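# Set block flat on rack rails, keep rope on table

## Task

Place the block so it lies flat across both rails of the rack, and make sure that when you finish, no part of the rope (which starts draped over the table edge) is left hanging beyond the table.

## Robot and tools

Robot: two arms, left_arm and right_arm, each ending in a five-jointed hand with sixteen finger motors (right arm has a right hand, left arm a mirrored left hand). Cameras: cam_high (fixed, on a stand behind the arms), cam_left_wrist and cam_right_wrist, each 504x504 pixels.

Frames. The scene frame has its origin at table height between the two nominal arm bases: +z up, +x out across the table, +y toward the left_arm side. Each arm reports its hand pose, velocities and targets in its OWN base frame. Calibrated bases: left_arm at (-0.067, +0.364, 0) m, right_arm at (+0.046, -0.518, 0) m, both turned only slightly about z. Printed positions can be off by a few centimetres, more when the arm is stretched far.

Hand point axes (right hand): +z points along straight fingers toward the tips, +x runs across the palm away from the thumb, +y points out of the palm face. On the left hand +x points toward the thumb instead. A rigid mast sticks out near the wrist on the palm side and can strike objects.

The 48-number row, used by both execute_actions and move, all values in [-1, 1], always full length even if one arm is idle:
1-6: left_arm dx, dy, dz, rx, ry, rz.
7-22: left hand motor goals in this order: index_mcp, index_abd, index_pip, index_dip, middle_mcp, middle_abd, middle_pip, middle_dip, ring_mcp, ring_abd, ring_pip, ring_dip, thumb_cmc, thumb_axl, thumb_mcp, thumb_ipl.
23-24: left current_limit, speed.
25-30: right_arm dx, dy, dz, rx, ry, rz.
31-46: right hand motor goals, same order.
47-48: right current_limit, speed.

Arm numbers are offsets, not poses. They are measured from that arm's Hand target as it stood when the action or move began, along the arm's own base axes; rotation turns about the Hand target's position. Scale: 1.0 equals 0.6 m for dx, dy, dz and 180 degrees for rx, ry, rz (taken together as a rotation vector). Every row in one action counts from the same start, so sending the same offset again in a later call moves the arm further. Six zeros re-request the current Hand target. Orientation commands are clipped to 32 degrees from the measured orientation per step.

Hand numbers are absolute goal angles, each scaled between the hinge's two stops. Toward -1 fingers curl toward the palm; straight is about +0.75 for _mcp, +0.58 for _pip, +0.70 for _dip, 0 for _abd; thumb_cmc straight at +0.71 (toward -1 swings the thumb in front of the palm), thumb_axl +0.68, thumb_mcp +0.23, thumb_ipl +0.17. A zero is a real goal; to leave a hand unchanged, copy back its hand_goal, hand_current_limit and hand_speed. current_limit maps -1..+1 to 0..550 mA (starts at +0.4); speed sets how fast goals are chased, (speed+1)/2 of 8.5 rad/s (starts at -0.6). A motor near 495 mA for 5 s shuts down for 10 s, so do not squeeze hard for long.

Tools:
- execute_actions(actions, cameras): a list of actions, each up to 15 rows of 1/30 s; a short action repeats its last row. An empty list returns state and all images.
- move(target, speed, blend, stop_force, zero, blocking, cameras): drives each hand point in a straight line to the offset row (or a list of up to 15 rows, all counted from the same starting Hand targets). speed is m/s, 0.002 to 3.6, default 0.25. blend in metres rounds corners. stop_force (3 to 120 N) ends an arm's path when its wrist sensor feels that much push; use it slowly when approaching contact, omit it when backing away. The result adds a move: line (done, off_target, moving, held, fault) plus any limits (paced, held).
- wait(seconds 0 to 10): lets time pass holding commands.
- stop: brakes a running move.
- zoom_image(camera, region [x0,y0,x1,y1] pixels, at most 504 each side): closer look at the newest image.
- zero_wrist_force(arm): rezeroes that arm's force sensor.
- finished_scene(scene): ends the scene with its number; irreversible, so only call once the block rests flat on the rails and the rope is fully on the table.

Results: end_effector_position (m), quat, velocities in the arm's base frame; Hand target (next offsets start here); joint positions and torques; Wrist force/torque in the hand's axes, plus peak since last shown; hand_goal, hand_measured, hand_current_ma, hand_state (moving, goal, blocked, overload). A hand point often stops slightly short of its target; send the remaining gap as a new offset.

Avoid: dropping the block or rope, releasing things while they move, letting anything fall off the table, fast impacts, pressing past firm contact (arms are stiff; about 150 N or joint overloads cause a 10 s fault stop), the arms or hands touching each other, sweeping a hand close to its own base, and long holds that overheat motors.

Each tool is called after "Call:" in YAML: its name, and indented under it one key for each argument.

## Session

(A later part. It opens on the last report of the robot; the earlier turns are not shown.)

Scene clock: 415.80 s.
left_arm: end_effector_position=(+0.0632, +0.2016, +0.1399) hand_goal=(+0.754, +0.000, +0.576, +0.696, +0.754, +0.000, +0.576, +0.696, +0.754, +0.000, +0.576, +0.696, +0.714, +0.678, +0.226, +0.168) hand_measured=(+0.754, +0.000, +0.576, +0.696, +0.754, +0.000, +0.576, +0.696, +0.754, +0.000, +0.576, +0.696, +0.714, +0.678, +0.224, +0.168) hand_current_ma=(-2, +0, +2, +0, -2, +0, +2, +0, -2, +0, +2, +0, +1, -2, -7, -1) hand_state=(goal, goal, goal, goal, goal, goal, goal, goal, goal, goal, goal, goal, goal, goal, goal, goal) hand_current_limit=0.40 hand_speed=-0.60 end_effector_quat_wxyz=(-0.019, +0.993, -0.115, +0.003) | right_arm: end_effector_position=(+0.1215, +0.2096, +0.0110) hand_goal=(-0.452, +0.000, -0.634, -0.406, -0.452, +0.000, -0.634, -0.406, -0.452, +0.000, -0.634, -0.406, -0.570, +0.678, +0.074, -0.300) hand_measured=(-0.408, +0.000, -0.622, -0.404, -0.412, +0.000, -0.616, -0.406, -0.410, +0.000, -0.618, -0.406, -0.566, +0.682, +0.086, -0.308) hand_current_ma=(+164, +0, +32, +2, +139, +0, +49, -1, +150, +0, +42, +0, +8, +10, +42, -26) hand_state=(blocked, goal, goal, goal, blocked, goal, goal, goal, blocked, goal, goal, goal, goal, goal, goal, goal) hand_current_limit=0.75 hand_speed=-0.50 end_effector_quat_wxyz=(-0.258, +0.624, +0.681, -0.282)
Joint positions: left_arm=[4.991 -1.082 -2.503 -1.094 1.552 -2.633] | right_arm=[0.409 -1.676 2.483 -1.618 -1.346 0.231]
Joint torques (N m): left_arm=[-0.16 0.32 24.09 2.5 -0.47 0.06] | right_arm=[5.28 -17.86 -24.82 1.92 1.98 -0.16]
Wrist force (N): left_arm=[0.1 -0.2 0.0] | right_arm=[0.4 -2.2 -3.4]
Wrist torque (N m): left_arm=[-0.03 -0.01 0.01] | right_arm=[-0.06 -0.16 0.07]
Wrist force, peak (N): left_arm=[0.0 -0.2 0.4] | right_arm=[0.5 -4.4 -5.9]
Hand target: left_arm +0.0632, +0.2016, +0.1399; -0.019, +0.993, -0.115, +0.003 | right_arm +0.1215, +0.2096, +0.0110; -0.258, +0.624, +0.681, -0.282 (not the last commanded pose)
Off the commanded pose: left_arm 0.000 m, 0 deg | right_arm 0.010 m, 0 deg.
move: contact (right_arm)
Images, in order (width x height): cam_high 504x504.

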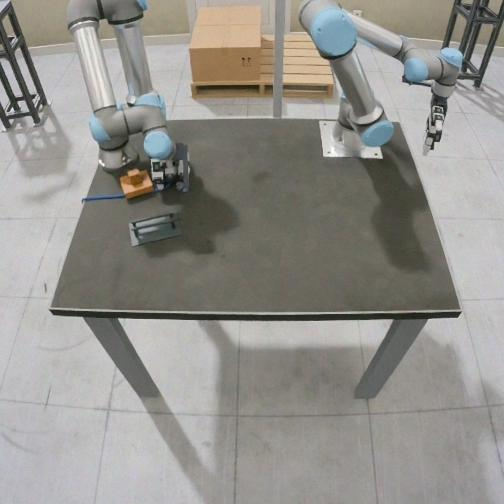

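Call:
move:
  target:
    - [0,0,0,0,0,0,0.754,0,0.576,0.696,0.754,0,0.576,0.696,0.754,0,0.576,0.696,0.714,0.678,0.226,0.168,0.4,-0.6,-0.003,0,-0.0037,0,0,0,-0.452,0,-0.635,-0.406,-0.452,0,-0.635,-0.406,-0.452,0,-0.635,-0.406,-0.571,0.677,0.074,-0.3,0.75,-0.5]
    - [0,0,0,0,0,0,0.754,0,0.576,0.696,0.754,0,0.576,0.696,0.754,0,0.576,0.696,0.714,0.678,0.226,0.168,0.4,-0.6,-0.014,0.08,-0.0037,0,0,0,-0.452,0,-0.635,-0.406,-0.452,0,-0.635,-0.406,-0.452,0,-0.635,-0.406,-0.571,0.677,0.074,-0.3,0.75,-0.5]
  speed: 0.04
  cameras: ["cam_high"]

Call:
zoom_image:
  camera: "cam_high"
  region: [75, 140, 195, 260]

Scene clock: 434.73 s.
left_arm: end_effector_position=(+0.0632, +0.2016, +0.1399) hand_goal=(+0.754, +0.000, +0.576, +0.696, +0.754, +0.000, +0.576, +0.696, +0.754, +0.000, +0.576, +0.696, +0.714, +0.678, +0.226, +0.168) hand_measured=(+0.754, +0.000, +0.576, +0.696, +0.754, +0.000, +0.576, +0.696, +0.754, +0.000, +0.576, +0.696, +0.714, +0.678, +0.224, +0.168) hand_current_ma=(-2, +0, +2, +0, -2, +0, +2, +0, -2, +0, +2, +0, +1, -2, -7, -1) hand_state=(goal, goal, goal, goal, goal, goal, goal, goal, goal, goal, goal, goal, goal, goal, goal, goal) hand_current_limit=0.40 hand_speed=-0.60 end_effector_quat_wxyz=(-0.019, +0.993, -0.115, +0.003) | right_arm: end_effector_position=(+0.1131, +0.2575, +0.0087) hand_goal=(-0.452, +0.000, -0.634, -0.406, -0.452, +0.000, -0.634, -0.406, -0.452, +0.000, -0.634, -0.406, -0.570, +0.678, +0.074, -0.300) hand_measured=(-0.408, +0.000, -0.622, -0.404, -0.412, +0.000, -0.616, -0.406, -0.410, +0.000, -0.618, -0.406, -0.564, +0.682, +0.078, -0.298) hand_current_ma=(+164, +0, +32, +2, +139, +0, +49, -1, +150, +0, +42, +0, +15, +13, +15, +9) hand_state=(blocked, goal, goal, goal, blocked, goal, goal, goal, blocked, goal, goal, goal, goal, goal, goal, goal) hand_current_limit=0.75 hand_speed=-0.50 end_effector_quat_wxyz=(-0.258, +0.624, +0.681, -0.282)
Joint positions: left_arm=[4.991 -1.082 -2.503 -1.094 1.552 -2.633] | right_arm=[0.556 -1.583 2.415 -1.674 -1.246 0.343]
Joint torques (N m): left_arm=[0.88 -0.08 23.77 2.51 -0.53 0.08] | right_arm=[9.14 -4.73 -25.72 -3.57 2.4 1.5]
Wrist force (N): left_arm=[0.1 0.1 -0.1] | right_arm=[0.2 1.4 -0.1]
Wrist torque (N m): left_arm=[0.00 -0.02 0.01] | right_arm=[0.20 -0.09 0.02]
Wrist force, peak (N): left_arm=[0.1 0.0 0.4] | right_arm=[-0.6 -11.0 -11.0]
Hand target: left_arm +0.0632, +0.2016, +0.1399; -0.019, +0.993, -0.115, +0.003 | right_arm +0.1131, +0.2576, +0.0087; -0.258, +0.624, +0.681, -0.282
Off the commanded pose: left_arm 0.000 m, 0 deg | right_arm 0.000 m, 0 deg.
move: done
Images, in order (width x height): cam_high 504x504.

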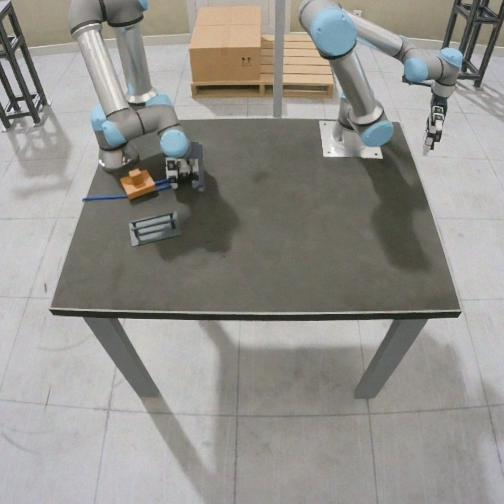

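Scaled by 4.200.

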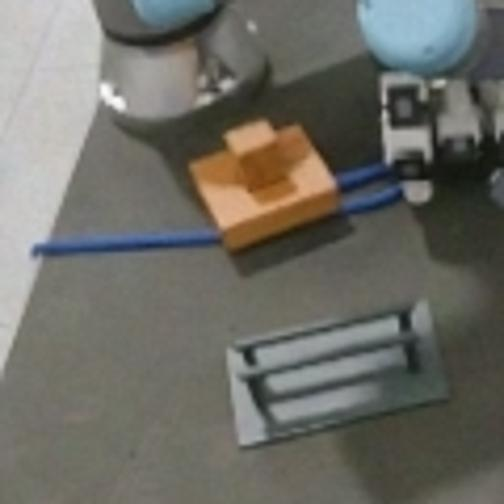

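Call:
move:
  target:
    - [0,0,0,0,0,0,0.754,0,0.576,0.696,0.754,0,0.576,0.696,0.754,0,0.576,0.696,0.714,0.678,0.226,0.168,0.4,-0.6,0,0,0.045,0,0,0,-0.452,0,-0.635,-0.406,-0.452,0,-0.635,-0.406,-0.452,0,-0.635,-0.406,-0.571,0.677,0.074,-0.3,0.75,-0.5]
    - [0,0,0,0,0,0,0.754,0,0.576,0.696,0.754,0,0.576,0.696,0.754,0,0.576,0.696,0.714,0.678,0.226,0.168,0.4,-0.6,-0.0367,-0.0883,0.045,0,0,0,-0.452,0,-0.635,-0.406,-0.452,0,-0.635,-0.406,-0.452,0,-0.635,-0.406,-0.571,0.677,0.074,-0.3,0.75,-0.5]
  speed: [0.1,0.15]
  cameras: ["cam_high"]

Call:
zoom_image:
  camera: "cam_high"
  region: [125, 150, 185, 210]

Scene clock: 480.93 s.
left_arm: end_effector_position=(+0.0632, +0.2016, +0.1399) hand_goal=(+0.754, +0.000, +0.576, +0.696, +0.754, +0.000, +0.576, +0.696, +0.754, +0.000, +0.576, +0.696, +0.714, +0.678, +0.226, +0.168) hand_measured=(+0.754, +0.000, +0.576, +0.696, +0.754, +0.000, +0.576, +0.696, +0.754, +0.000, +0.576, +0.696, +0.714, +0.678, +0.224, +0.168) hand_current_ma=(-2, +0, +2, +0, -2, +0, +2, +0, -2, +0, +2, +0, +1, -2, -7, -1) hand_state=(goal, goal, goal, goal, goal, goal, goal, goal, goal, goal, goal, goal, goal, goal, goal, goal) hand_current_limit=0.40 hand_speed=-0.60 end_effector_quat_wxyz=(-0.019, +0.993, -0.115, +0.003) | right_arm: end_effector_position=(+0.0911, +0.2047, +0.0357) hand_goal=(-0.452, +0.000, -0.634, -0.406, -0.452, +0.000, -0.634, -0.406, -0.452, +0.000, -0.634, -0.406, -0.570, +0.678, +0.074, -0.300) hand_measured=(-0.408, +0.000, -0.622, -0.404, -0.412, +0.000, -0.616, -0.406, -0.410, +0.000, -0.618, -0.406, -0.564, +0.682, +0.078, -0.298) hand_current_ma=(+164, +0, +32, +2, +139, +0, +49, -1, +150, +0, +42, +0, +14, +13, +15, +9) hand_state=(blocked, goal, goal, goal, blocked, goal, goal, goal, blocked, goal, goal, goal, goal, goal, goal, goal) hand_current_limit=0.75 hand_speed=-0.50 end_effector_quat_wxyz=(-0.258, +0.624, +0.681, -0.282)
Joint positions: left_arm=[4.991 -1.082 -2.503 -1.094 1.552 -2.633] | right_arm=[0.437 -1.816 2.502 -1.502 -1.326 0.252]
Joint torques (N m): left_arm=[0.76 0.22 24.13 2.35 -0.57 0.07] | right_arm=[-10.52 -16.62 -5.63 1.73 -1.51 -1.73]
Wrist force (N): left_arm=[0.0 -0.1 0.1] | right_arm=[0.3 1.4 -0.3]
Wrist torque (N m): left_arm=[-0.03 0.00 0.00] | right_arm=[0.23 -0.10 0.19]
Wrist force, peak (N): left_arm=[0.2 -0.3 0.3] | right_arm=[1.1 1.7 -0.8]
Hand target: left_arm +0.0632, +0.2016, +0.1399; -0.019, +0.993, -0.115, +0.003 | right_arm +0.0911, +0.2046, +0.0357; -0.258, +0.624, +0.681, -0.282
Off the commanded pose: left_arm 0.000 m, 0 deg | right_arm 0.000 m, 0 deg.
move: done
Images, in order (width x height): cam_high 504x504.

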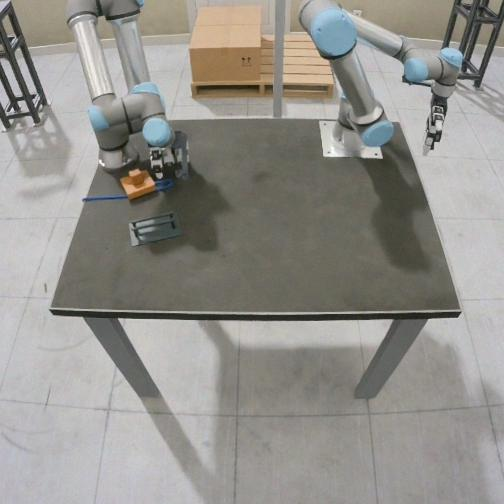

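Scaled by 8.400.

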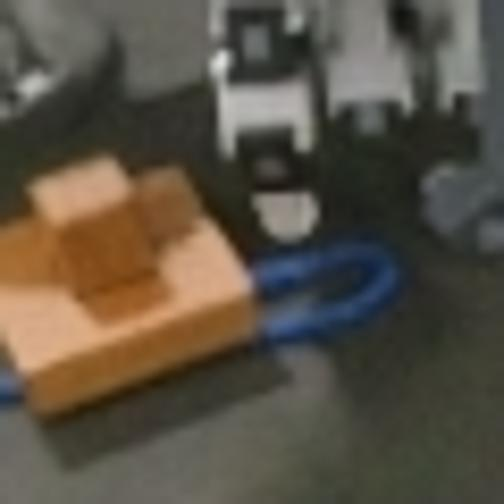

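Call:
move:
  target: [0,0,0,0,0,0,0.754,0,0.576,0.696,0.754,0,0.576,0.696,0.754,0,0.576,0.696,0.714,0.678,0.226,0.168,0.4,-0.6,-0.002,0.022,-0.008,0,0,0,-0.452,0,-0.635,-0.406,-0.452,0,-0.635,-0.406,-0.452,0,-0.635,-0.406,-0.571,0.677,0.074,-0.3,0.75,-0.5]
  speed: 0.06

Call:
move:
  target: [0,0,0,0,0,0,0.754,0,0.576,0.696,0.754,0,0.576,0.696,0.754,0,0.576,0.696,0.714,0.678,0.226,0.168,0.4,-0.6,0,0,-0.05,0,0,0,-0.452,0,-0.635,-0.406,-0.452,0,-0.635,-0.406,-0.452,0,-0.635,-0.406,-0.571,0.677,0.074,-0.3,0.75,-0.5]
  speed: 0.012
  stop_force: 4

Call:
move:
  target: [0,0,0,0,0,0,0.754,0,0.576,0.696,0.754,0,0.576,0.696,0.754,0,0.576,0.696,0.714,0.678,0.226,0.168,0.4,-0.6,0.02,0.15,-0.0012,0,0,0,-0.452,0,-0.635,-0.406,-0.452,0,-0.635,-0.406,-0.452,0,-0.635,-0.406,-0.571,0.677,0.074,-0.3,0.75,-0.5]
  speed: 0.05
  cameras: ["cam_high"]

Call:
zoom_image:
  camera: "cam_high"
  region: [75, 140, 195, 260]

Scene clock: 506.73 s.
left_arm: end_effector_position=(+0.0632, +0.2016, +0.1399) hand_goal=(+0.754, +0.000, +0.576, +0.696, +0.754, +0.000, +0.576, +0.696, +0.754, +0.000, +0.576, +0.696, +0.714, +0.678, +0.226, +0.168) hand_measured=(+0.754, +0.000, +0.576, +0.696, +0.754, +0.000, +0.576, +0.696, +0.754, +0.000, +0.576, +0.696, +0.714, +0.678, +0.224, +0.168) hand_current_ma=(-2, +0, +2, +0, -2, +0, +2, +0, -2, +0, +2, +0, +1, -2, -7, -1) hand_state=(goal, goal, goal, goal, goal, goal, goal, goal, goal, goal, goal, goal, goal, goal, goal, goal) hand_current_limit=0.40 hand_speed=-0.60 end_effector_quat_wxyz=(-0.019, +0.993, -0.115, +0.003) | right_arm: end_effector_position=(+0.0899, +0.2178, +0.0310) hand_goal=(-0.452, +0.000, -0.634, -0.406, -0.452, +0.000, -0.634, -0.406, -0.452, +0.000, -0.634, -0.406, -0.570, +0.678, +0.074, -0.300) hand_measured=(-0.408, +0.000, -0.622, -0.404, -0.412, +0.000, -0.616, -0.406, -0.410, +0.000, -0.618, -0.406, -0.564, +0.682, +0.078, -0.298) hand_current_ma=(+164, +0, +32, +2, +139, +0, +49, -1, +150, +0, +42, +0, +14, +13, +15, +9) hand_state=(blocked, goal, goal, goal, blocked, goal, goal, goal, blocked, goal, goal, goal, goal, goal, goal, goal) hand_current_limit=0.75 hand_speed=-0.50 end_effector_quat_wxyz=(-0.258, +0.624, +0.681, -0.282)
Joint positions: left_arm=[4.991 -1.082 -2.503 -1.094 1.552 -2.633] | right_arm=[0.481 -1.773 2.49 -1.542 -1.296 0.286]
Joint torques (N m): left_arm=[0.82 0.4 24.61 2.5 -0.61 0.1] | right_arm=[9.17 2.11 -27.42 -3.43 2.3 1.59]
Wrist force (N): left_arm=[0.4 0.0 -0.1] | right_arm=[0.4 1.6 -0.4]
Wrist torque (N m): left_arm=[0.00 -0.04 0.03] | right_arm=[0.26 -0.12 0.05]
Wrist force, peak (N): left_arm=[0.4 0.0 -0.1] | right_arm=[0.8 1.8 -0.3]
Hand target: left_arm +0.0632, +0.2016, +0.1399; -0.019, +0.993, -0.115, +0.003 | right_arm +0.0899, +0.2178, +0.0309; -0.258, +0.624, +0.681, -0.282
Off the commanded pose: left_arm 0.000 m, 0 deg | right_arm 0.000 m, 0 deg.
move: done

Scene clock: 510.07 s.
left_arm: end_effector_position=(+0.0632, +0.2016, +0.1399) hand_goal=(+0.754, +0.000, +0.576, +0.696, +0.754, +0.000, +0.576, +0.696, +0.754, +0.000, +0.576, +0.696, +0.714, +0.678, +0.226, +0.168) hand_measured=(+0.754, +0.000, +0.576, +0.696, +0.754, +0.000, +0.576, +0.696, +0.754, +0.000, +0.576, +0.696, +0.714, +0.678, +0.224, +0.168) hand_current_ma=(-2, +0, +2, +0, -2, +0, +2, +0, -2, +0, +2, +0, +1, -2, -7, -1) hand_state=(goal, goal, goal, goal, goal, goal, goal, goal, goal, goal, goal, goal, goal, goal, goal, goal) hand_current_limit=0.40 hand_speed=-0.60 end_effector_quat_wxyz=(-0.019, +0.993, -0.115, +0.003) | right_arm: end_effector_position=(+0.0899, +0.2178, +0.0055) hand_goal=(-0.452, +0.000, -0.634, -0.406, -0.452, +0.000, -0.634, -0.406, -0.452, +0.000, -0.634, -0.406, -0.570, +0.678, +0.074, -0.300) hand_measured=(-0.408, +0.000, -0.620, -0.406, -0.414, +0.000, -0.616, -0.408, -0.410, +0.000, -0.618, -0.408, -0.564, +0.682, +0.078, -0.298) hand_current_ma=(+160, +0, +36, +0, +138, +0, +54, -3, +149, +0, +46, -3, +13, +13, +15, +9) hand_state=(blocked, goal, goal, goal, blocked, goal, goal, goal, blocked, goal, goal, goal, goal, goal, goal, goal) hand_current_limit=0.75 hand_speed=-0.50 end_effector_quat_wxyz=(-0.258, +0.624, +0.681, -0.282)
Joint positions: left_arm=[4.991 -1.082 -2.503 -1.094 1.552 -2.633] | right_arm=[0.481 -1.702 2.528 -1.651 -1.296 0.286]
Joint torques (N m): left_arm=[0.67 0.2 24.22 2.5 -0.59 0.01] | right_arm=[6.79 -17.22 -25.78 1.27 -1.27 1.33]
Wrist force (N): left_arm=[0.1 0.0 0.1] | right_arm=[-0.4 -3.9 -3.9]
Wrist torque (N m): left_arm=[0.00 -0.01 0.01] | right_arm=[0.32 0.01 -0.15]
Wrist force, peak (N): left_arm=[-0.2 0.1 0.3] | right_arm=[-3.9 -25.8 -22.8]
Hand target: left_arm +0.0632, +0.2016, +0.1399; -0.019, +0.993, -0.115, +0.003 | right_arm +0.0899, +0.2178, +0.0055; -0.258, +0.624, +0.681, -0.282 (not the last commanded pose)
Off the commanded pose: left_arm 0.000 m, 0 deg | right_arm 0.005 m, 0 deg.
move: contact (right_arm)

Scene clock: 512.37 s.
left_arm: end_effector_position=(+0.0632, +0.2016, +0.1399) hand_goal=(+0.754, +0.000, +0.576, +0.696, +0.754, +0.000, +0.576, +0.696, +0.754, +0.000, +0.576, +0.696, +0.714, +0.678, +0.226, +0.168) hand_measured=(+0.754, +0.000, +0.576, +0.696, +0.754, +0.000, +0.576, +0.696, +0.754, +0.000, +0.576, +0.696, +0.714, +0.678, +0.224, +0.168) hand_current_ma=(-2, +0, +2, +0, -2, +0, +2, +0, -2, +0, +2, +0, +1, -2, -7, -1) hand_state=(goal, goal, goal, goal, goal, goal, goal, goal, goal, goal, goal, goal, goal, goal, goal, goal) hand_current_limit=0.40 hand_speed=-0.60 end_effector_quat_wxyz=(-0.019, +0.993, -0.115, +0.003) | right_arm: end_effector_position=(+0.1019, +0.3077, +0.0048) hand_goal=(-0.452, +0.000, -0.634, -0.406, -0.452, +0.000, -0.634, -0.406, -0.452, +0.000, -0.634, -0.406, -0.570, +0.678, +0.074, -0.300) hand_measured=(-0.410, +0.000, -0.618, -0.408, -0.416, +0.000, -0.612, -0.410, -0.414, +0.000, -0.614, -0.412, -0.564, +0.682, +0.078, -0.298) hand_current_ma=(+155, +0, +42, -4, +129, +0, +63, -9, +135, +0, +60, -13, +13, +13, +15, +9) hand_state=(blocked, goal, goal, goal, blocked, goal, blocked, goal, blocked, goal, blocked, goal, goal, goal, goal, goal) hand_current_limit=0.75 hand_speed=-0.50 end_effector_quat_wxyz=(-0.258, +0.624, +0.681, -0.282)
Joint positions: left_arm=[4.991 -1.082 -2.503 -1.094 1.552 -2.633] | right_arm=[0.69 -1.485 2.337 -1.734 -1.159 0.453]
Joint torques (N m): left_arm=[0.22 0.37 24.84 2.5 -0.61 0] | right_arm=[9.18 7.82 -16.43 -9.7 1.56 0.81]
Wrist force (N): left_arm=[0.1 0.0 0.3] | right_arm=[-14.9 -54.2 -45.2]
Wrist torque (N m): left_arm=[-0.03 -0.01 0.02] | right_arm=[1.75 0.75 -1.81]
Wrist force, peak (N): left_arm=[-0.3 -0.1 0.3] | right_arm=[-15.5 -54.3 -46.5]
Hand target: left_arm +0.0632, +0.2016, +0.1399; -0.019, +0.993, -0.115, +0.003 | right_arm +0.1019, +0.3078, +0.0047; -0.258, +0.624, +0.681, -0.282
Off the commanded pose: left_arm 0.000 m, 0 deg | right_arm 0.000 m, 0 deg.
move: done
Images, in order (width x height): cam_high 504x504.

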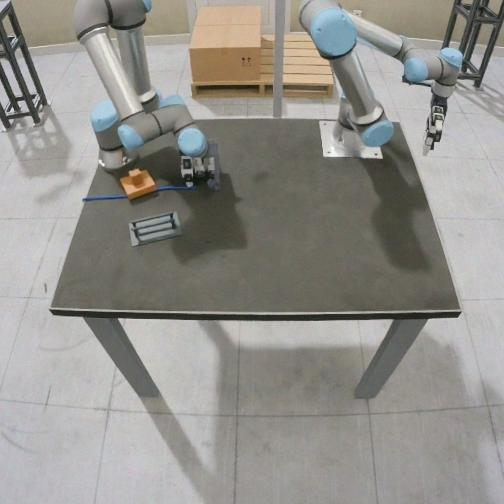

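Scaled by 4.200.

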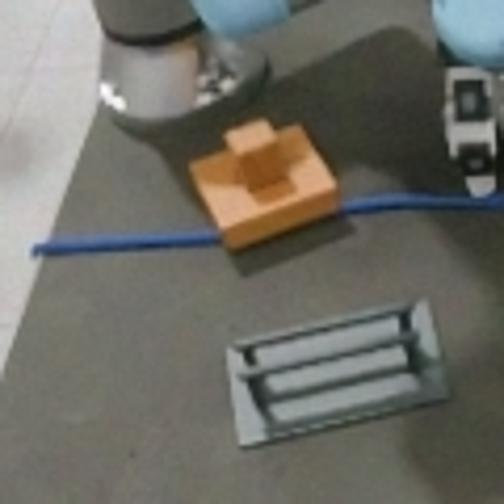

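Call:
move:
  target: [0,0,0,0,0,0,0.754,0,0.576,0.696,0.754,0,0.576,0.696,0.754,0,0.576,0.696,0.714,0.678,0.226,0.168,0.4,-0.6,0,0,0.05,0,0,0,-0.452,0,-0.635,-0.406,-0.452,0,-0.635,-0.406,-0.452,0,-0.635,-0.406,-0.571,0.677,0.074,-0.3,0.75,-0.5]
  speed: 0.1
  cameras: ["cam_high"]

Call:
zoom_image:
  camera: "cam_high"
  region: [140, 150, 220, 230]

Scene clock: 524.83 s.
left_arm: end_effector_position=(+0.0632, +0.2016, +0.1399) hand_goal=(+0.754, +0.000, +0.576, +0.696, +0.754, +0.000, +0.576, +0.696, +0.754, +0.000, +0.576, +0.696, +0.714, +0.678, +0.226, +0.168) hand_measured=(+0.754, +0.000, +0.576, +0.696, +0.754, +0.000, +0.576, +0.696, +0.754, +0.000, +0.576, +0.696, +0.714, +0.678, +0.224, +0.168) hand_current_ma=(-2, +0, +2, +0, -2, +0, +2, +0, -2, +0, +2, +0, +1, -2, -7, -1) hand_state=(goal, goal, goal, goal, goal, goal, goal, goal, goal, goal, goal, goal, goal, goal, goal, goal) hand_current_limit=0.40 hand_speed=-0.60 end_effector_quat_wxyz=(-0.019, +0.993, -0.115, +0.003) | right_arm: end_effector_position=(+0.1019, +0.3079, +0.0347) hand_goal=(-0.452, +0.000, -0.634, -0.406, -0.452, +0.000, -0.634, -0.406, -0.452, +0.000, -0.634, -0.406, -0.570, +0.678, +0.074, -0.300) hand_measured=(-0.410, +0.000, -0.618, -0.408, -0.416, +0.000, -0.612, -0.410, -0.414, +0.000, -0.614, -0.412, -0.564, +0.682, +0.078, -0.298) hand_current_ma=(+154, +0, +42, -4, +129, +0, +63, -10, +135, +0, +61, -13, +13, +12, +15, +9) hand_state=(blocked, goal, goal, goal, blocked, goal, blocked, goal, blocked, goal, blocked, goal, goal, goal, goal, goal) hand_current_limit=0.75 hand_speed=-0.50 end_effector_quat_wxyz=(-0.258, +0.624, +0.681, -0.282)
Joint positions: left_arm=[4.991 -1.082 -2.503 -1.094 1.552 -2.633] | right_arm=[0.69 -1.554 2.302 -1.63 -1.158 0.453]
Joint torques (N m): left_arm=[0.08 0.03 24.49 2.39 -0.65 0.09] | right_arm=[-11.31 -25.2 -27.28 1.52 -1.33 -1.85]
Wrist force (N): left_arm=[0.2 0.1 0.1] | right_arm=[1.6 2.4 -0.5]
Wrist torque (N m): left_arm=[-0.01 -0.02 0.01] | right_arm=[0.37 -0.25 0.20]
Wrist force, peak (N): left_arm=[0.3 -0.1 0.3] | right_arm=[-15.8 -56.2 -48.0]
Hand target: left_arm +0.0632, +0.2016, +0.1399; -0.019, +0.993, -0.115, +0.003 | right_arm +0.1019, +0.3078, +0.0347; -0.258, +0.624, +0.681, -0.282
Off the commanded pose: left_arm 0.000 m, 0 deg | right_arm 0.000 m, 0 deg.
move: done
Images, in order (width x height): cam_high 504x504.

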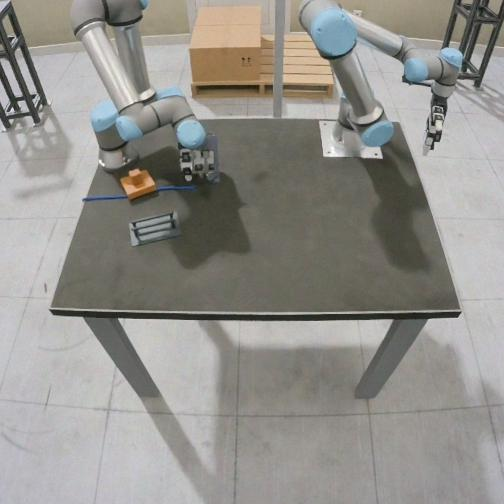

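Scaled by 6.300.

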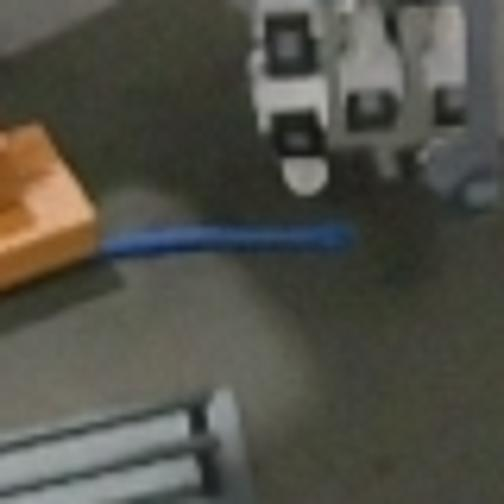

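Call:
move:
  target:
    - [0,0,0,0,0,0,0.754,0,0.576,0.696,0.754,0,0.576,0.696,0.754,0,0.576,0.696,0.714,0.678,0.226,0.168,0.4,-0.6,0,0,0.06,0,0,0,0.4,0,-0.85,-0.5,0.4,0,-0.85,-0.5,0.4,0,-0.85,-0.5,-0.571,0.677,0.24,-0.3,0.75,-0.4]
    - [0,0,0,0,0,0,0.754,0,0.576,0.696,0.754,0,0.576,0.696,0.754,0,0.576,0.696,0.714,0.678,0.226,0.168,0.4,-0.6,-0.0125,-0.1303,0.034,-0.0022,0.0834,-0.0386,0.4,0,-0.85,-0.5,0.4,0,-0.85,-0.5,0.4,0,-0.85,-0.5,-0.571,0.677,0.24,-0.3,0.75,-0.4]
  speed: 0.15
  cameras: ["cam_high"]

Call:
zoom_image:
  camera: "cam_high"
  region: [140, 150, 200, 210]

Scene clock: 569.80 s.
left_arm: end_effector_position=(+0.0632, +0.2016, +0.1399) hand_goal=(+0.754, +0.000, +0.576, +0.696, +0.754, +0.000, +0.576, +0.696, +0.754, +0.000, +0.576, +0.696, +0.714, +0.678, +0.226, +0.168) hand_measured=(+0.754, +0.000, +0.576, +0.696, +0.754, +0.000, +0.576, +0.696, +0.754, +0.000, +0.576, +0.696, +0.714, +0.678, +0.224, +0.168) hand_current_ma=(-2, +0, +2, +0, -2, +0, +2, +0, -2, +0, +2, +0, +1, -2, -7, -1) hand_state=(goal, goal, goal, goal, goal, goal, goal, goal, goal, goal, goal, goal, goal, goal, goal, goal) hand_current_limit=0.40 hand_speed=-0.60 end_effector_quat_wxyz=(-0.019, +0.993, -0.115, +0.003) | right_arm: end_effector_position=(+0.0944, +0.2297, +0.0552) hand_goal=(+0.400, +0.000, -0.850, -0.500, +0.400, +0.000, -0.850, -0.500, +0.400, +0.000, -0.850, -0.500, -0.570, +0.678, +0.240, -0.300) hand_measured=(+0.396, +0.000, -0.844, -0.498, +0.396, +0.000, -0.842, -0.498, +0.396, +0.000, -0.842, -0.498, -0.568, +0.680, +0.234, -0.298) hand_current_ma=(-10, +0, +14, +6, -9, +0, +20, +5, -11, +0, +18, +6, +4, +6, -17, +6) hand_state=(goal, goal, goal, goal, goal, goal, goal, goal, goal, goal, goal, goal, goal, goal, goal, goal) hand_current_limit=0.75 hand_speed=-0.40 end_effector_quat_wxyz=(-0.359, +0.623, +0.602, -0.347)
Joint positions: left_arm=[4.991 -1.082 -2.503 -1.094 1.552 -2.633] | right_arm=[0.389 -1.621 2.343 -1.287 -1.207 0.222]
Joint torques (N m): left_arm=[0.27 0.57 24.23 2.44 -0.63 0.07] | right_arm=[-11.32 -3.21 -4.29 2.77 -1.75 -1.61]
Wrist force (N): left_arm=[0.2 -0.1 -0.2] | right_arm=[1.9 2.5 -0.3]
Wrist torque (N m): left_arm=[-0.01 -0.02 0.01] | right_arm=[0.16 -0.29 0.34]
Wrist force, peak (N): left_arm=[-0.1 -0.3 0.3] | right_arm=[1.8 2.8 0.3]
Hand target: left_arm +0.0632, +0.2016, +0.1399; -0.019, +0.993, -0.115, +0.003 | right_arm +0.0944, +0.2296, +0.0551; -0.360, +0.623, +0.602, -0.347
Off the commanded pose: left_arm 0.000 m, 0 deg | right_arm 0.000 m, 0 deg.
move: done
Images, in order (width x height): cam_high 504x504.

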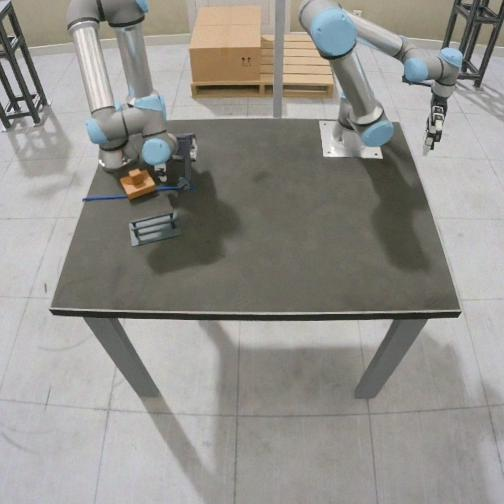

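Scaled by 8.400.

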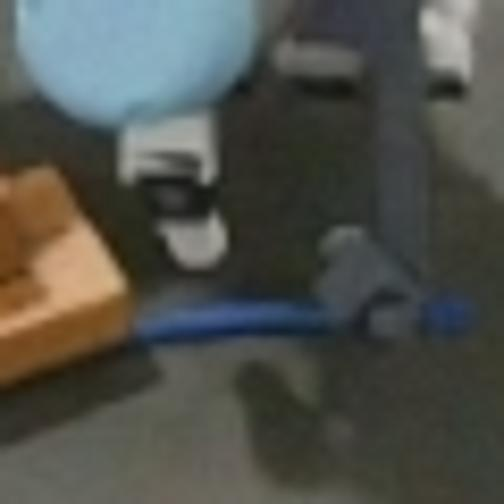

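Call:
move:
  target: [0,0,0,0,0,0,0.754,0,0.576,0.696,0.754,0,0.576,0.696,0.754,0,0.576,0.696,0.714,0.678,0.226,0.168,0.4,-0.6,0.0092,0,-0.025,0,0,0,0.4,0,-0.85,-0.5,0.4,0,-0.85,-0.5,0.4,0,-0.85,-0.5,-0.571,0.677,0.24,-0.3,0.75,-0.4]
  speed: 0.08

Call:
move:
  target: [0,0,0,0,0,0,0.754,0,0.576,0.696,0.754,0,0.576,0.696,0.754,0,0.576,0.696,0.714,0.678,0.226,0.168,0.4,-0.6,0,0,-0.04,0,0,0,0.4,0,-0.85,-0.5,0.4,0,-0.85,-0.5,0.4,0,-0.85,-0.5,-0.571,0.677,0.24,-0.3,0.75,-0.4]
  speed: 0.01
  stop_force: 5
  cameras: ["cam_high"]

Call:
zoom_image:
  camera: "cam_high"
  region: [140, 150, 200, 210]

Scene clock: 593.33 s.
left_arm: end_effector_position=(+0.0632, +0.2016, +0.1399) hand_goal=(+0.754, +0.000, +0.576, +0.696, +0.754, +0.000, +0.576, +0.696, +0.754, +0.000, +0.576, +0.696, +0.714, +0.678, +0.226, +0.168) hand_measured=(+0.754, +0.000, +0.576, +0.696, +0.754, +0.000, +0.576, +0.696, +0.754, +0.000, +0.576, +0.696, +0.714, +0.678, +0.224, +0.168) hand_current_ma=(-2, +0, +2, +0, -2, +0, +2, +0, -2, +0, +2, +0, +1, -2, -7, -1) hand_state=(goal, goal, goal, goal, goal, goal, goal, goal, goal, goal, goal, goal, goal, goal, goal, goal) hand_current_limit=0.40 hand_speed=-0.60 end_effector_quat_wxyz=(-0.019, +0.993, -0.115, +0.003) | right_arm: end_effector_position=(+0.0999, +0.2296, +0.0402) hand_goal=(+0.400, +0.000, -0.850, -0.500, +0.400, +0.000, -0.850, -0.500, +0.400, +0.000, -0.850, -0.500, -0.570, +0.678, +0.240, -0.300) hand_measured=(+0.396, +0.000, -0.844, -0.498, +0.396, +0.000, -0.842, -0.498, +0.396, +0.000, -0.842, -0.498, -0.568, +0.680, +0.234, -0.298) hand_current_ma=(-10, +0, +14, +6, -9, +0, +20, +5, -11, +0, +18, +6, +4, +6, -17, +6) hand_state=(goal, goal, goal, goal, goal, goal, goal, goal, goal, goal, goal, goal, goal, goal, goal, goal) hand_current_limit=0.75 hand_speed=-0.40 end_effector_quat_wxyz=(-0.360, +0.623, +0.602, -0.347)
Joint positions: left_arm=[4.991 -1.082 -2.503 -1.094 1.552 -2.633] | right_arm=[0.382 -1.577 2.353 -1.339 -1.213 0.218]
Joint torques (N m): left_arm=[0.02 0.29 24.59 2.43 -0.68 0.1] | right_arm=[-11.24 -4.13 -2.69 -2.58 -1.71 -1.87]
Wrist force (N): left_arm=[0.0 -0.1 0.0] | right_arm=[1.8 2.6 -0.2]
Wrist torque (N m): left_arm=[-0.03 0.01 0.00] | right_arm=[0.17 -0.28 0.34]
Wrist force, peak (N): left_arm=[0.1 -0.3 0.3] | right_arm=[2.1 2.7 -0.3]
Hand target: left_arm +0.0632, +0.2016, +0.1399; -0.019, +0.993, -0.115, +0.003 | right_arm +0.0999, +0.2296, +0.0401; -0.360, +0.623, +0.602, -0.347
Off the commanded pose: left_arm 0.000 m, 0 deg | right_arm 0.000 m, 0 deg.
move: done

Scene clock: 596.23 s.
left_arm: end_effector_position=(+0.0632, +0.2016, +0.1399) hand_goal=(+0.754, +0.000, +0.576, +0.696, +0.754, +0.000, +0.576, +0.696, +0.754, +0.000, +0.576, +0.696, +0.714, +0.678, +0.226, +0.168) hand_measured=(+0.754, +0.000, +0.576, +0.696, +0.754, +0.000, +0.576, +0.696, +0.754, +0.000, +0.576, +0.696, +0.714, +0.678, +0.224, +0.168) hand_current_ma=(-2, +0, +2, +0, -2, +0, +2, +0, -2, +0, +2, +0, +1, -2, -7, -1) hand_state=(goal, goal, goal, goal, goal, goal, goal, goal, goal, goal, goal, goal, goal, goal, goal, goal) hand_current_limit=0.40 hand_speed=-0.60 end_effector_quat_wxyz=(-0.019, +0.993, -0.115, +0.003) | right_arm: end_effector_position=(+0.0999, +0.2296, +0.0228) hand_goal=(+0.400, +0.000, -0.850, -0.500, +0.400, +0.000, -0.850, -0.500, +0.400, +0.000, -0.850, -0.500, -0.570, +0.678, +0.240, -0.300) hand_measured=(+0.396, +0.000, -0.844, -0.498, +0.396, +0.000, -0.842, -0.498, +0.396, +0.000, -0.842, -0.498, -0.570, +0.680, +0.252, -0.304) hand_current_ma=(-10, +0, +14, +6, -9, +0, +20, +5, -11, +0, +18, +6, +0, +5, +44, -11) hand_state=(goal, goal, goal, goal, goal, goal, goal, goal, goal, goal, goal, goal, goal, goal, goal, goal) hand_current_limit=0.75 hand_speed=-0.40 end_effector_quat_wxyz=(-0.360, +0.623, +0.602, -0.347)
Joint positions: left_arm=[4.991 -1.082 -2.503 -1.094 1.552 -2.633] | right_arm=[0.382 -1.535 2.374 -1.402 -1.213 0.218]
Joint torques (N m): left_arm=[0.59 0.21 24.65 2.37 -0.66 0] | right_arm=[-7.98 -22.48 -24.08 2.85 -1.01 -1.81]
Wrist force (N): left_arm=[0.2 0.0 0.0] | right_arm=[1.8 -0.6 -2.2]
Wrist torque (N m): left_arm=[-0.01 -0.02 0.01] | right_arm=[-0.14 -0.30 0.35]
Wrist force, peak (N): left_arm=[0.2 0.0 0.4] | right_arm=[1.4 -3.0 -4.2]
Hand target: left_arm +0.0632, +0.2016, +0.1399; -0.019, +0.993, -0.115, +0.003 | right_arm +0.0999, +0.2296, +0.0228; -0.360, +0.623, +0.602, -0.347 (not the last commanded pose)
Off the commanded pose: left_arm 0.000 m, 0 deg | right_arm 0.007 m, 0 deg.
move: contact (right_arm)
Images, in order (width x height): cam_high 504x504.

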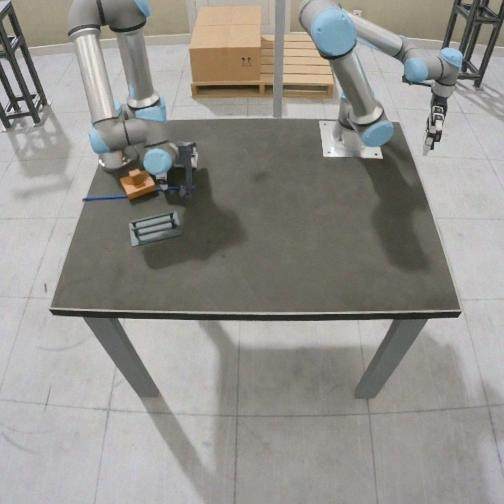

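Scaled by 8.400.

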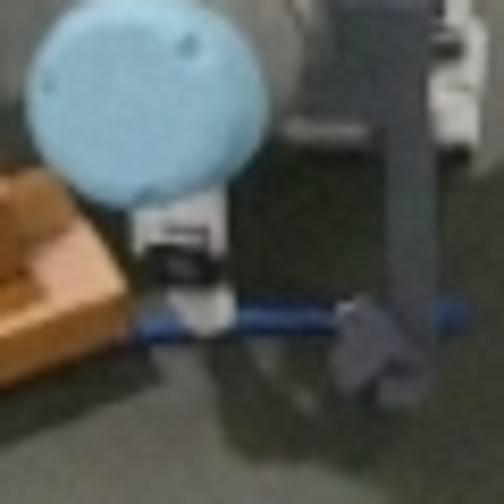

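Call:
move:
  target:
    - [0,0,0,0,0,0,0.754,0,0.576,0.696,0.754,0,0.576,0.696,0.754,0,0.576,0.696,0.714,0.678,0.226,0.168,0.4,-0.6,-0.004,0,-0.004,0,0,0,0.4,0,-0.85,-0.5,0.4,0,-0.85,-0.5,0.4,0,-0.85,-0.5,-0.571,0.677,0.24,-0.3,0.75,-0.4]
    - [0,0,0,0,0,0,0.754,0,0.576,0.696,0.754,0,0.576,0.696,0.754,0,0.576,0.696,0.714,0.678,0.226,0.168,0.4,-0.6,-0.0105,0.1,-0.004,0,0,0,0.4,0,-0.85,-0.5,0.4,0,-0.85,-0.5,0.4,0,-0.85,-0.5,-0.571,0.677,0.24,-0.3,0.75,-0.4]
  speed: 0.04
  cameras: ["cam_high"]

Call:
zoom_image:
  camera: "cam_high"
  region: [75, 140, 215, 280]

Scene clock: 610.50 s.
left_arm: end_effector_position=(+0.0632, +0.2016, +0.1399) hand_goal=(+0.754, +0.000, +0.576, +0.696, +0.754, +0.000, +0.576, +0.696, +0.754, +0.000, +0.576, +0.696, +0.714, +0.678, +0.226, +0.168) hand_measured=(+0.754, +0.000, +0.576, +0.696, +0.754, +0.000, +0.576, +0.696, +0.754, +0.000, +0.576, +0.696, +0.714, +0.678, +0.224, +0.168) hand_current_ma=(-2, +0, +2, +0, -2, +0, +2, +0, -2, +0, +2, +0, +1, -2, -7, -1) hand_state=(goal, goal, goal, goal, goal, goal, goal, goal, goal, goal, goal, goal, goal, goal, goal, goal) hand_current_limit=0.40 hand_speed=-0.60 end_effector_quat_wxyz=(-0.019, +0.993, -0.115, +0.003) | right_arm: end_effector_position=(+0.0936, +0.2896, +0.0204) hand_goal=(+0.400, +0.000, -0.850, -0.500, +0.400, +0.000, -0.850, -0.500, +0.400, +0.000, -0.850, -0.500, -0.570, +0.678, +0.240, -0.300) hand_measured=(+0.396, +0.000, -0.844, -0.498, +0.396, +0.000, -0.842, -0.498, +0.396, +0.000, -0.842, -0.498, -0.568, +0.680, +0.240, -0.298) hand_current_ma=(-10, +0, +14, +6, -9, +0, +20, +5, -11, +0, +18, +6, +4, +6, +2, +6) hand_state=(goal, goal, goal, goal, goal, goal, goal, goal, goal, goal, goal, goal, goal, goal, goal, goal) hand_current_limit=0.75 hand_speed=-0.40 end_effector_quat_wxyz=(-0.360, +0.623, +0.602, -0.347)
Joint positions: left_arm=[4.991 -1.082 -2.503 -1.094 1.552 -2.633] | right_arm=[0.543 -1.439 2.283 -1.447 -1.079 0.315]
Joint torques (N m): left_arm=[0.31 -0.03 24.97 2.3 -0.75 0.01] | right_arm=[9.79 -10.12 -24.58 -2.53 2.4 1.7]
Wrist force (N): left_arm=[0.0 -0.1 -0.1] | right_arm=[1.6 2.7 -0.4]
Wrist torque (N m): left_arm=[0.00 -0.01 0.00] | right_arm=[0.20 -0.22 0.16]
Wrist force, peak (N): left_arm=[-0.1 -0.2 0.4] | right_arm=[0.9 -9.8 -7.8]
Hand target: left_arm +0.0632, +0.2016, +0.1399; -0.019, +0.993, -0.115, +0.003 | right_arm +0.0936, +0.2896, +0.0204; -0.360, +0.623, +0.602, -0.347
Off the commanded pose: left_arm 0.000 m, 0 deg | right_arm 0.000 m, 0 deg.
move: done
Images, in order (width x height): cam_high 504x504.

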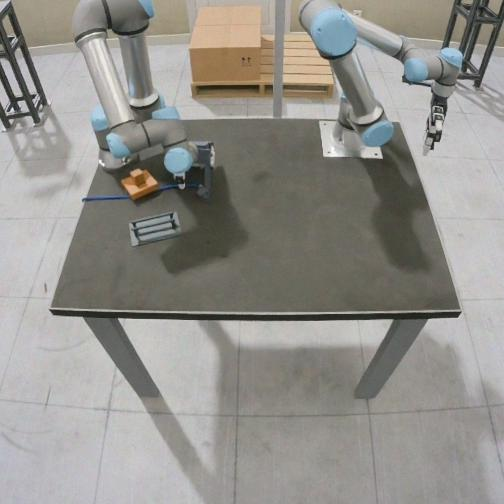

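Scaled by 3.600.

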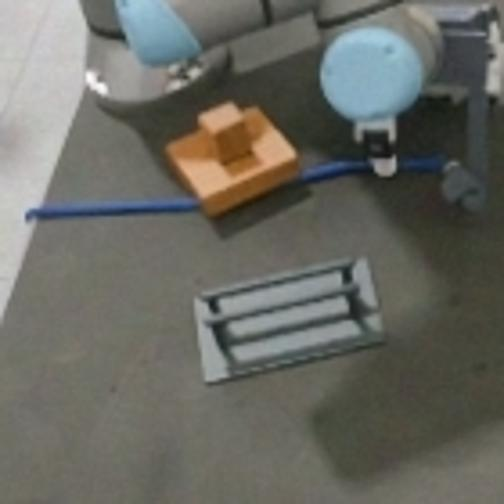

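Call:
move:
  target:
    - [0,0,0,0,0,0,0.754,0,0.576,0.696,0.754,0,0.576,0.696,0.754,0,0.576,0.696,0.714,0.678,0.226,0.168,0.4,-0.6,0,0,0.0327,0,0,0,0.4,0,-0.85,-0.5,0.4,0,-0.85,-0.5,0.4,0,-0.85,-0.5,-0.571,0.677,0.24,-0.3,0.75,-0.4]
    - [0,0,0,0,0,0,0.754,0,0.576,0.696,0.754,0,0.576,0.696,0.754,0,0.576,0.696,0.714,0.678,0.226,0.168,0.4,-0.6,-0.0093,-0.085,0.0327,0,0,0,0.4,0,-0.85,-0.5,0.4,0,-0.85,-0.5,0.4,0,-0.85,-0.5,-0.571,0.677,0.24,-0.3,0.75,-0.4]
  speed: 0.15
  cameras: ["cam_high"]

Call:
zoom_image:
  camera: "cam_high"
  region: [140, 150, 200, 210]

Scene clock: 648.37 s.
left_arm: end_effector_position=(+0.0632, +0.2016, +0.1399) hand_goal=(+0.754, +0.000, +0.576, +0.696, +0.754, +0.000, +0.576, +0.696, +0.754, +0.000, +0.576, +0.696, +0.714, +0.678, +0.226, +0.168) hand_measured=(+0.754, +0.000, +0.576, +0.696, +0.754, +0.000, +0.576, +0.696, +0.754, +0.000, +0.576, +0.696, +0.714, +0.678, +0.224, +0.168) hand_current_ma=(-2, +0, +2, +0, -2, +0, +2, +0, -2, +0, +2, +0, +1, -2, -7, -1) hand_state=(goal, goal, goal, goal, goal, goal, goal, goal, goal, goal, goal, goal, goal, goal, goal, goal) hand_current_limit=0.40 hand_speed=-0.60 end_effector_quat_wxyz=(-0.019, +0.993, -0.115, +0.003) | right_arm: end_effector_position=(+0.0880, +0.2387, +0.0400) hand_goal=(+0.400, +0.000, -0.850, -0.500, +0.400, +0.000, -0.850, -0.500, +0.400, +0.000, -0.850, -0.500, -0.570, +0.678, +0.240, -0.300) hand_measured=(+0.396, +0.000, -0.844, -0.498, +0.396, +0.000, -0.842, -0.498, +0.396, +0.000, -0.842, -0.498, -0.568, +0.680, +0.240, -0.298) hand_current_ma=(-10, +0, +14, +6, -9, +0, +19, +5, -11, +0, +17, +6, +3, +6, +1, +6) hand_state=(goal, goal, goal, goal, goal, goal, goal, goal, goal, goal, goal, goal, goal, goal, goal, goal) hand_current_limit=0.75 hand_speed=-0.40 end_effector_quat_wxyz=(-0.360, +0.623, +0.602, -0.347)
Joint positions: left_arm=[4.991 -1.082 -2.503 -1.094 1.552 -2.633] | right_arm=[0.422 -1.583 2.36 -1.349 -1.179 0.241]
Joint torques (N m): left_arm=[0.5 0.22 25.1 2.41 -0.78 0.1] | right_arm=[-11.31 -22.67 -2.64 2.72 -1.92 -1.54]
Wrist force (N): left_arm=[0.2 -0.2 0.1] | right_arm=[1.5 2.2 -0.1]
Wrist torque (N m): left_arm=[-0.05 -0.02 0.02] | right_arm=[0.11 -0.25 0.31]
Wrist force, peak (N): left_arm=[0.0 -0.2 0.4] | right_arm=[2.7 2.8 -0.3]
Hand target: left_arm +0.0632, +0.2016, +0.1399; -0.019, +0.993, -0.115, +0.003 | right_arm +0.0880, +0.2386, +0.0400; -0.360, +0.623, +0.602, -0.347
Off the commanded pose: left_arm 0.000 m, 0 deg | right_arm 0.000 m, 0 deg.
move: done
Images, in order (width x height): cam_high 504x504.

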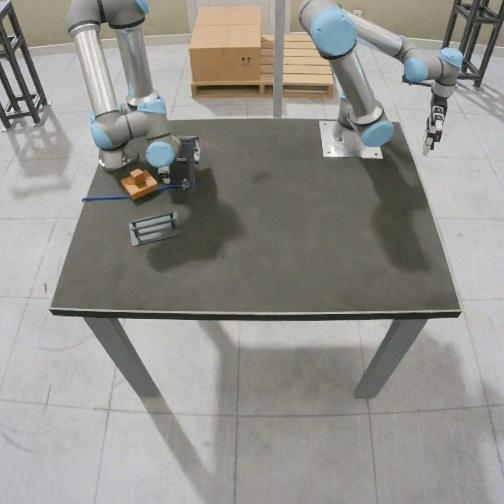

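Scaled by 8.400.

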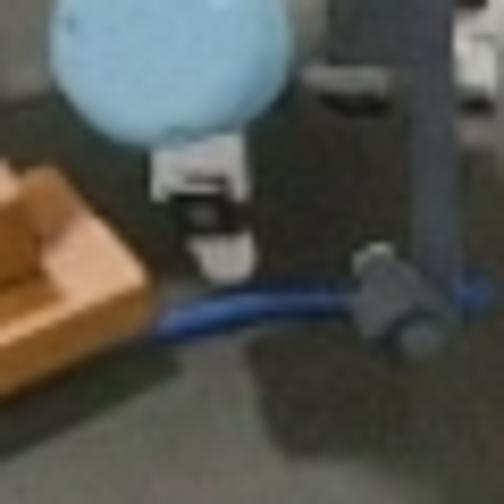

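Call:
move:
  target: [0,0,0,0,0,0,0.754,0,0.576,0.696,0.754,0,0.576,0.696,0.754,0,0.576,0.696,0.714,0.678,0.226,0.168,0.4,-0.6,0,0,-0.04,0,0,0,0.4,0,-0.85,-0.5,0.4,0,-0.85,-0.5,0.4,0,-0.85,-0.5,-0.571,0.677,0.24,-0.3,0.75,-0.4]
  speed: 0.01
  stop_force: 5
  cameras: ["cam_high"]

Call:
zoom_image:
  camera: "cam_high"
  region: [140, 150, 200, 210]

Scene clock: 667.80 s.
left_arm: end_effector_position=(+0.0632, +0.2016, +0.1399) hand_goal=(+0.754, +0.000, +0.576, +0.696, +0.754, +0.000, +0.576, +0.696, +0.754, +0.000, +0.576, +0.696, +0.714, +0.678, +0.226, +0.168) hand_measured=(+0.754, +0.000, +0.576, +0.696, +0.754, +0.000, +0.576, +0.696, +0.754, +0.000, +0.576, +0.696, +0.714, +0.678, +0.224, +0.168) hand_current_ma=(-2, +0, +2, +0, -2, +0, +2, +0, -2, +0, +2, +0, +1, -2, -7, -1) hand_state=(goal, goal, goal, goal, goal, goal, goal, goal, goal, goal, goal, goal, goal, goal, goal, goal) hand_current_limit=0.40 hand_speed=-0.60 end_effector_quat_wxyz=(-0.019, +0.993, -0.115, +0.003) | right_arm: end_effector_position=(+0.0880, +0.2386, +0.0238) hand_goal=(+0.400, +0.000, -0.850, -0.500, +0.400, +0.000, -0.850, -0.500, +0.400, +0.000, -0.850, -0.500, -0.570, +0.678, +0.240, -0.300) hand_measured=(+0.396, +0.000, -0.844, -0.498, +0.396, +0.000, -0.842, -0.498, +0.396, +0.000, -0.842, -0.498, -0.568, +0.680, +0.244, -0.304) hand_current_ma=(-10, +0, +14, +6, -9, +0, +19, +5, -11, +0, +17, +6, +4, +6, +15, -16) hand_state=(goal, goal, goal, goal, goal, goal, goal, goal, goal, goal, goal, goal, goal, goal, goal, goal) hand_current_limit=0.75 hand_speed=-0.40 end_effector_quat_wxyz=(-0.360, +0.623, +0.602, -0.347)
Joint positions: left_arm=[4.991 -1.082 -2.503 -1.094 1.552 -2.633] | right_arm=[0.421 -1.543 2.38 -1.409 -1.18 0.241]
Joint torques (N m): left_arm=[0.8 -0.14 25.18 2.4 -0.88 0.02] | right_arm=[-8.83 -22.87 -25.99 2.58 -1.19 -1.67]
Wrist force (N): left_arm=[0.1 0.0 0.2] | right_arm=[1.5 -0.1 -1.2]
Wrist torque (N m): left_arm=[-0.02 -0.01 0.01] | right_arm=[-0.09 -0.26 0.36]
Wrist force, peak (N): left_arm=[0.4 -0.1 0.0] | right_arm=[1.3 -3.0 -3.0]
Hand target: left_arm +0.0632, +0.2016, +0.1399; -0.019, +0.993, -0.115, +0.003 | right_arm +0.0880, +0.2386, +0.0238; -0.360, +0.623, +0.602, -0.347 (not the last commanded pose)
Off the commanded pose: left_arm 0.000 m, 0 deg | right_arm 0.008 m, 0 deg.
move: contact (right_arm)
Images, in order (width x height): cam_high 504x504.

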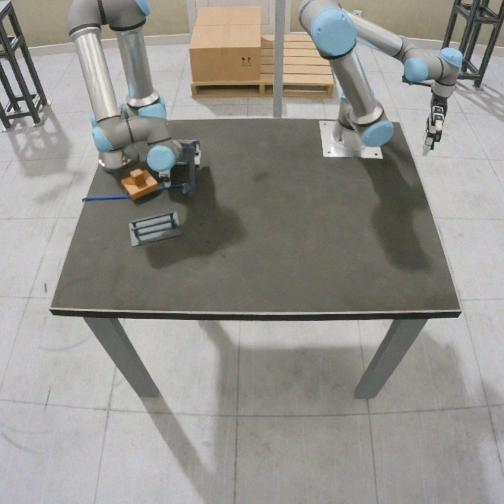

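Scaled by 8.400.

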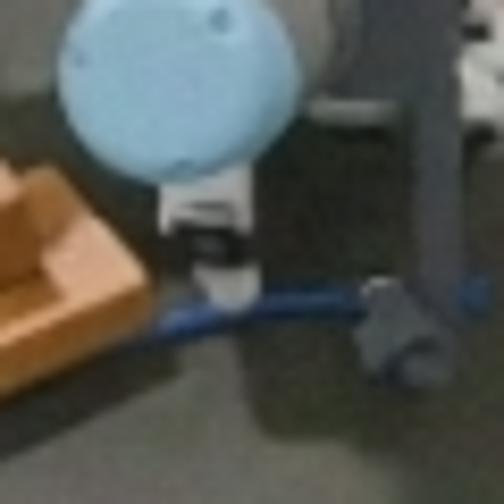

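Call:
move:
  target:
    - [0,0,0,0,0,0,0.754,0,0.576,0.696,0.754,0,0.576,0.696,0.754,0,0.576,0.696,0.714,0.678,0.226,0.168,0.4,-0.6,-0.0025,0,-0.004,0,0,0,0.4,0,-0.85,-0.5,0.4,0,-0.85,-0.5,0.4,0,-0.85,-0.5,-0.571,0.677,0.24,-0.3,0.75,-0.4]
    - [0,0,0,0,0,0,0.754,0,0.576,0.696,0.754,0,0.576,0.696,0.754,0,0.576,0.696,0.714,0.678,0.226,0.168,0.4,-0.6,-0.0195,0.0833,-0.004,0,0,0,0.4,0,-0.85,-0.5,0.4,0,-0.85,-0.5,0.4,0,-0.85,-0.5,-0.571,0.677,0.24,-0.3,0.75,-0.4]
  speed: 0.04
  cameras: ["cam_high"]

Call:
zoom_image:
  camera: "cam_high"
  region: [75, 140, 215, 280]

Scene clock: 684.30 s.
left_arm: end_effector_position=(+0.0632, +0.2016, +0.1399) hand_goal=(+0.754, +0.000, +0.576, +0.696, +0.754, +0.000, +0.576, +0.696, +0.754, +0.000, +0.576, +0.696, +0.714, +0.678, +0.226, +0.168) hand_measured=(+0.754, +0.000, +0.576, +0.696, +0.754, +0.000, +0.576, +0.696, +0.754, +0.000, +0.576, +0.696, +0.714, +0.678, +0.224, +0.168) hand_current_ma=(-2, +0, +2, +0, -2, +0, +2, +0, -2, +0, +2, +0, +1, -2, -7, -1) hand_state=(goal, goal, goal, goal, goal, goal, goal, goal, goal, goal, goal, goal, goal, goal, goal, goal) hand_current_limit=0.40 hand_speed=-0.60 end_effector_quat_wxyz=(-0.019, +0.993, -0.115, +0.003) | right_arm: end_effector_position=(+0.0764, +0.2885, +0.0214) hand_goal=(+0.400, +0.000, -0.850, -0.500, +0.400, +0.000, -0.850, -0.500, +0.400, +0.000, -0.850, -0.500, -0.570, +0.678, +0.240, -0.300) hand_measured=(+0.396, +0.000, -0.844, -0.498, +0.396, +0.000, -0.842, -0.498, +0.396, +0.000, -0.842, -0.498, -0.480, +0.698, +0.274, -0.300) hand_current_ma=(-10, +0, +14, +6, -9, +0, +19, +5, -11, +0, +17, +6, +363, +76, +154, +1) hand_state=(goal, goal, goal, goal, goal, goal, goal, goal, goal, goal, goal, goal, blocked, blocked, blocked, goal) hand_current_limit=0.75 hand_speed=-0.40 end_effector_quat_wxyz=(-0.360, +0.623, +0.602, -0.347)
Joint positions: left_arm=[4.991 -1.082 -2.503 -1.094 1.552 -2.633] | right_arm=[0.565 -1.468 2.314 -1.457 -1.06 0.329]
Joint torques (N m): left_arm=[1.03 0.27 24.74 2.43 -0.94 -0.01] | right_arm=[12.35 -7.21 -24.59 -3.62 3.27 0.87]
Wrist force (N): left_arm=[0.0 -0.1 0.1] | right_arm=[-2.0 -4.4 -4.9]
Wrist torque (N m): left_arm=[-0.03 0.00 0.00] | right_arm=[-0.52 -0.16 0.50]
Wrist force, peak (N): left_arm=[0.2 -0.1 0.4] | right_arm=[0.7 -12.0 -7.3]
Hand target: left_arm +0.0632, +0.2016, +0.1399; -0.019, +0.993, -0.115, +0.003 | right_arm +0.0763, +0.2886, +0.0214; -0.360, +0.623, +0.602, -0.347
Off the commanded pose: left_arm 0.000 m, 0 deg | right_arm 0.000 m, 0 deg.
move: done
Images, in order (width x height): cam_high 504x504.

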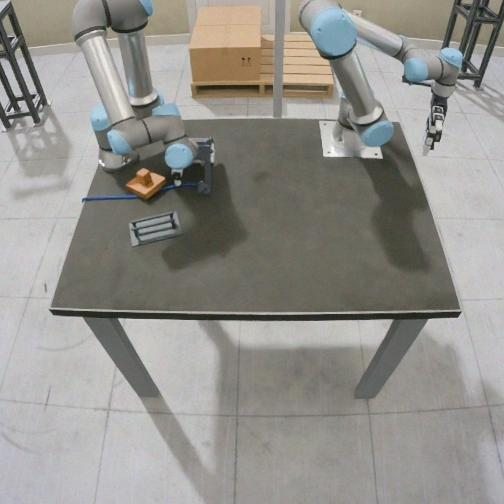

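Scaled by 3.600.

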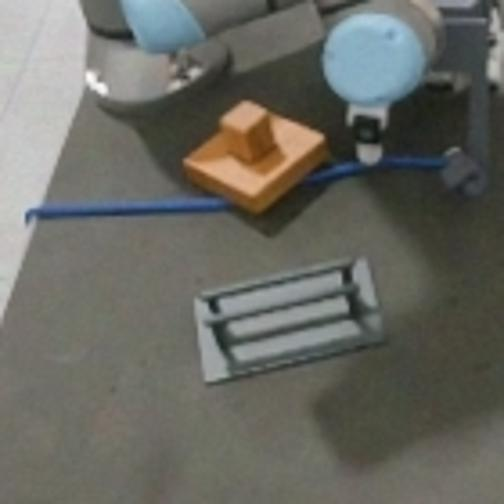

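Call:
move:
  target: [0,0,0,0,0,0,0.754,0,0.576,0.696,0.754,0,0.576,0.696,0.754,0,0.576,0.696,0.714,0.678,0.226,0.168,0.4,-0.6,-0.008,0.1333,-0.001,0,0,0,0.4,0,-0.85,-0.5,0.4,0,-0.85,-0.5,0.4,0,-0.85,-0.5,-0.571,0.677,0.24,-0.3,0.75,-0.4]
  speed: 0.045
  cameras: ["cam_high"]

Call:
zoom_image:
  camera: "cam_high"
  region: [75, 120, 235, 280]

Scene clock: 699.50 s.
left_arm: end_effector_position=(+0.0632, +0.2016, +0.1399) hand_goal=(+0.754, +0.000, +0.576, +0.696, +0.754, +0.000, +0.576, +0.696, +0.754, +0.000, +0.576, +0.696, +0.714, +0.678, +0.226, +0.168) hand_measured=(+0.754, +0.000, +0.576, +0.696, +0.754, +0.000, +0.576, +0.696, +0.754, +0.000, +0.576, +0.696, +0.714, +0.678, +0.224, +0.168) hand_current_ma=(-2, +0, +2, +0, -2, +0, +2, +0, -2, +0, +2, +0, +1, -2, -7, -1) hand_state=(goal, goal, goal, goal, goal, goal, goal, goal, goal, goal, goal, goal, goal, goal, goal, goal) hand_current_limit=0.40 hand_speed=-0.60 end_effector_quat_wxyz=(-0.019, +0.993, -0.115, +0.003) | right_arm: end_effector_position=(+0.0715, +0.3685, +0.0208) hand_goal=(+0.400, +0.000, -0.850, -0.500, +0.400, +0.000, -0.850, -0.500, +0.400, +0.000, -0.850, -0.500, -0.570, +0.678, +0.240, -0.300) hand_measured=(+0.396, +0.000, -0.844, -0.498, +0.396, +0.000, -0.842, -0.498, +0.396, +0.000, -0.842, -0.498, -0.568, +0.680, +0.242, -0.298) hand_current_ma=(-10, +0, +14, +6, -9, +0, +19, +5, -11, +0, +17, +6, +5, +6, +2, +8) hand_state=(goal, goal, goal, goal, goal, goal, goal, goal, goal, goal, goal, goal, goal, goal, goal, goal) hand_current_limit=0.75 hand_speed=-0.40 end_effector_quat_wxyz=(-0.360, +0.623, +0.602, -0.347)
Joint positions: left_arm=[4.991 -1.082 -2.503 -1.094 1.552 -2.633] | right_arm=[0.734 -1.333 2.16 -1.504 -0.925 0.45]
Joint torques (N m): left_arm=[0.45 0.04 24.97 2.3 -0.96 0.15] | right_arm=[10.29 -14.27 -25.02 -3.14 2.75 1.58]
Wrist force (N): left_arm=[0.1 -0.2 0.1] | right_arm=[1.6 2.5 -0.4]
Wrist torque (N m): left_arm=[-0.04 -0.01 0.01] | right_arm=[0.19 -0.24 0.15]
Wrist force, peak (N): left_arm=[-0.1 -0.1 0.4] | right_arm=[-2.4 -5.5 -5.7]
Hand target: left_arm +0.0632, +0.2016, +0.1399; -0.019, +0.993, -0.115, +0.003 | right_arm +0.0715, +0.3686, +0.0208; -0.360, +0.623, +0.602, -0.347
Off the commanded pose: left_arm 0.000 m, 0 deg | right_arm 0.000 m, 0 deg.
move: done
Images, in order (width x height): cam_high 504x504.

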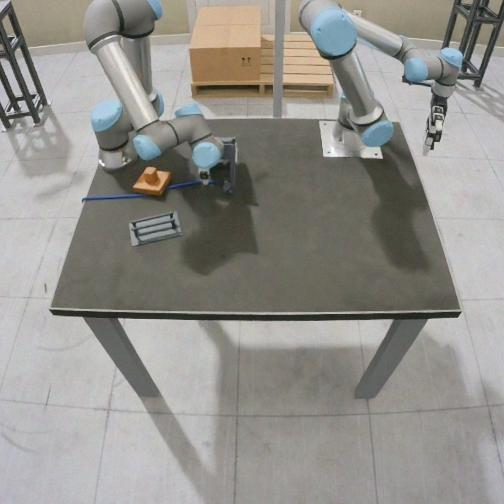

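Scaled by 3.150.

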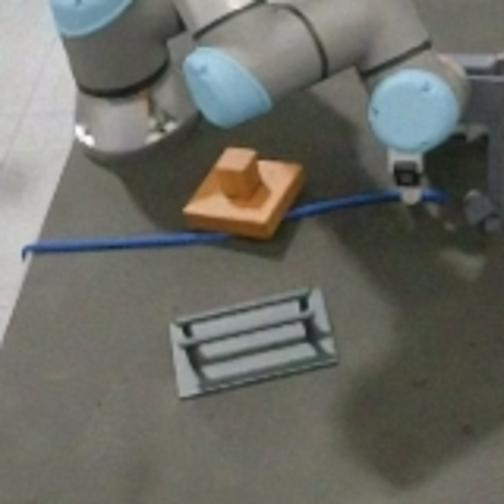

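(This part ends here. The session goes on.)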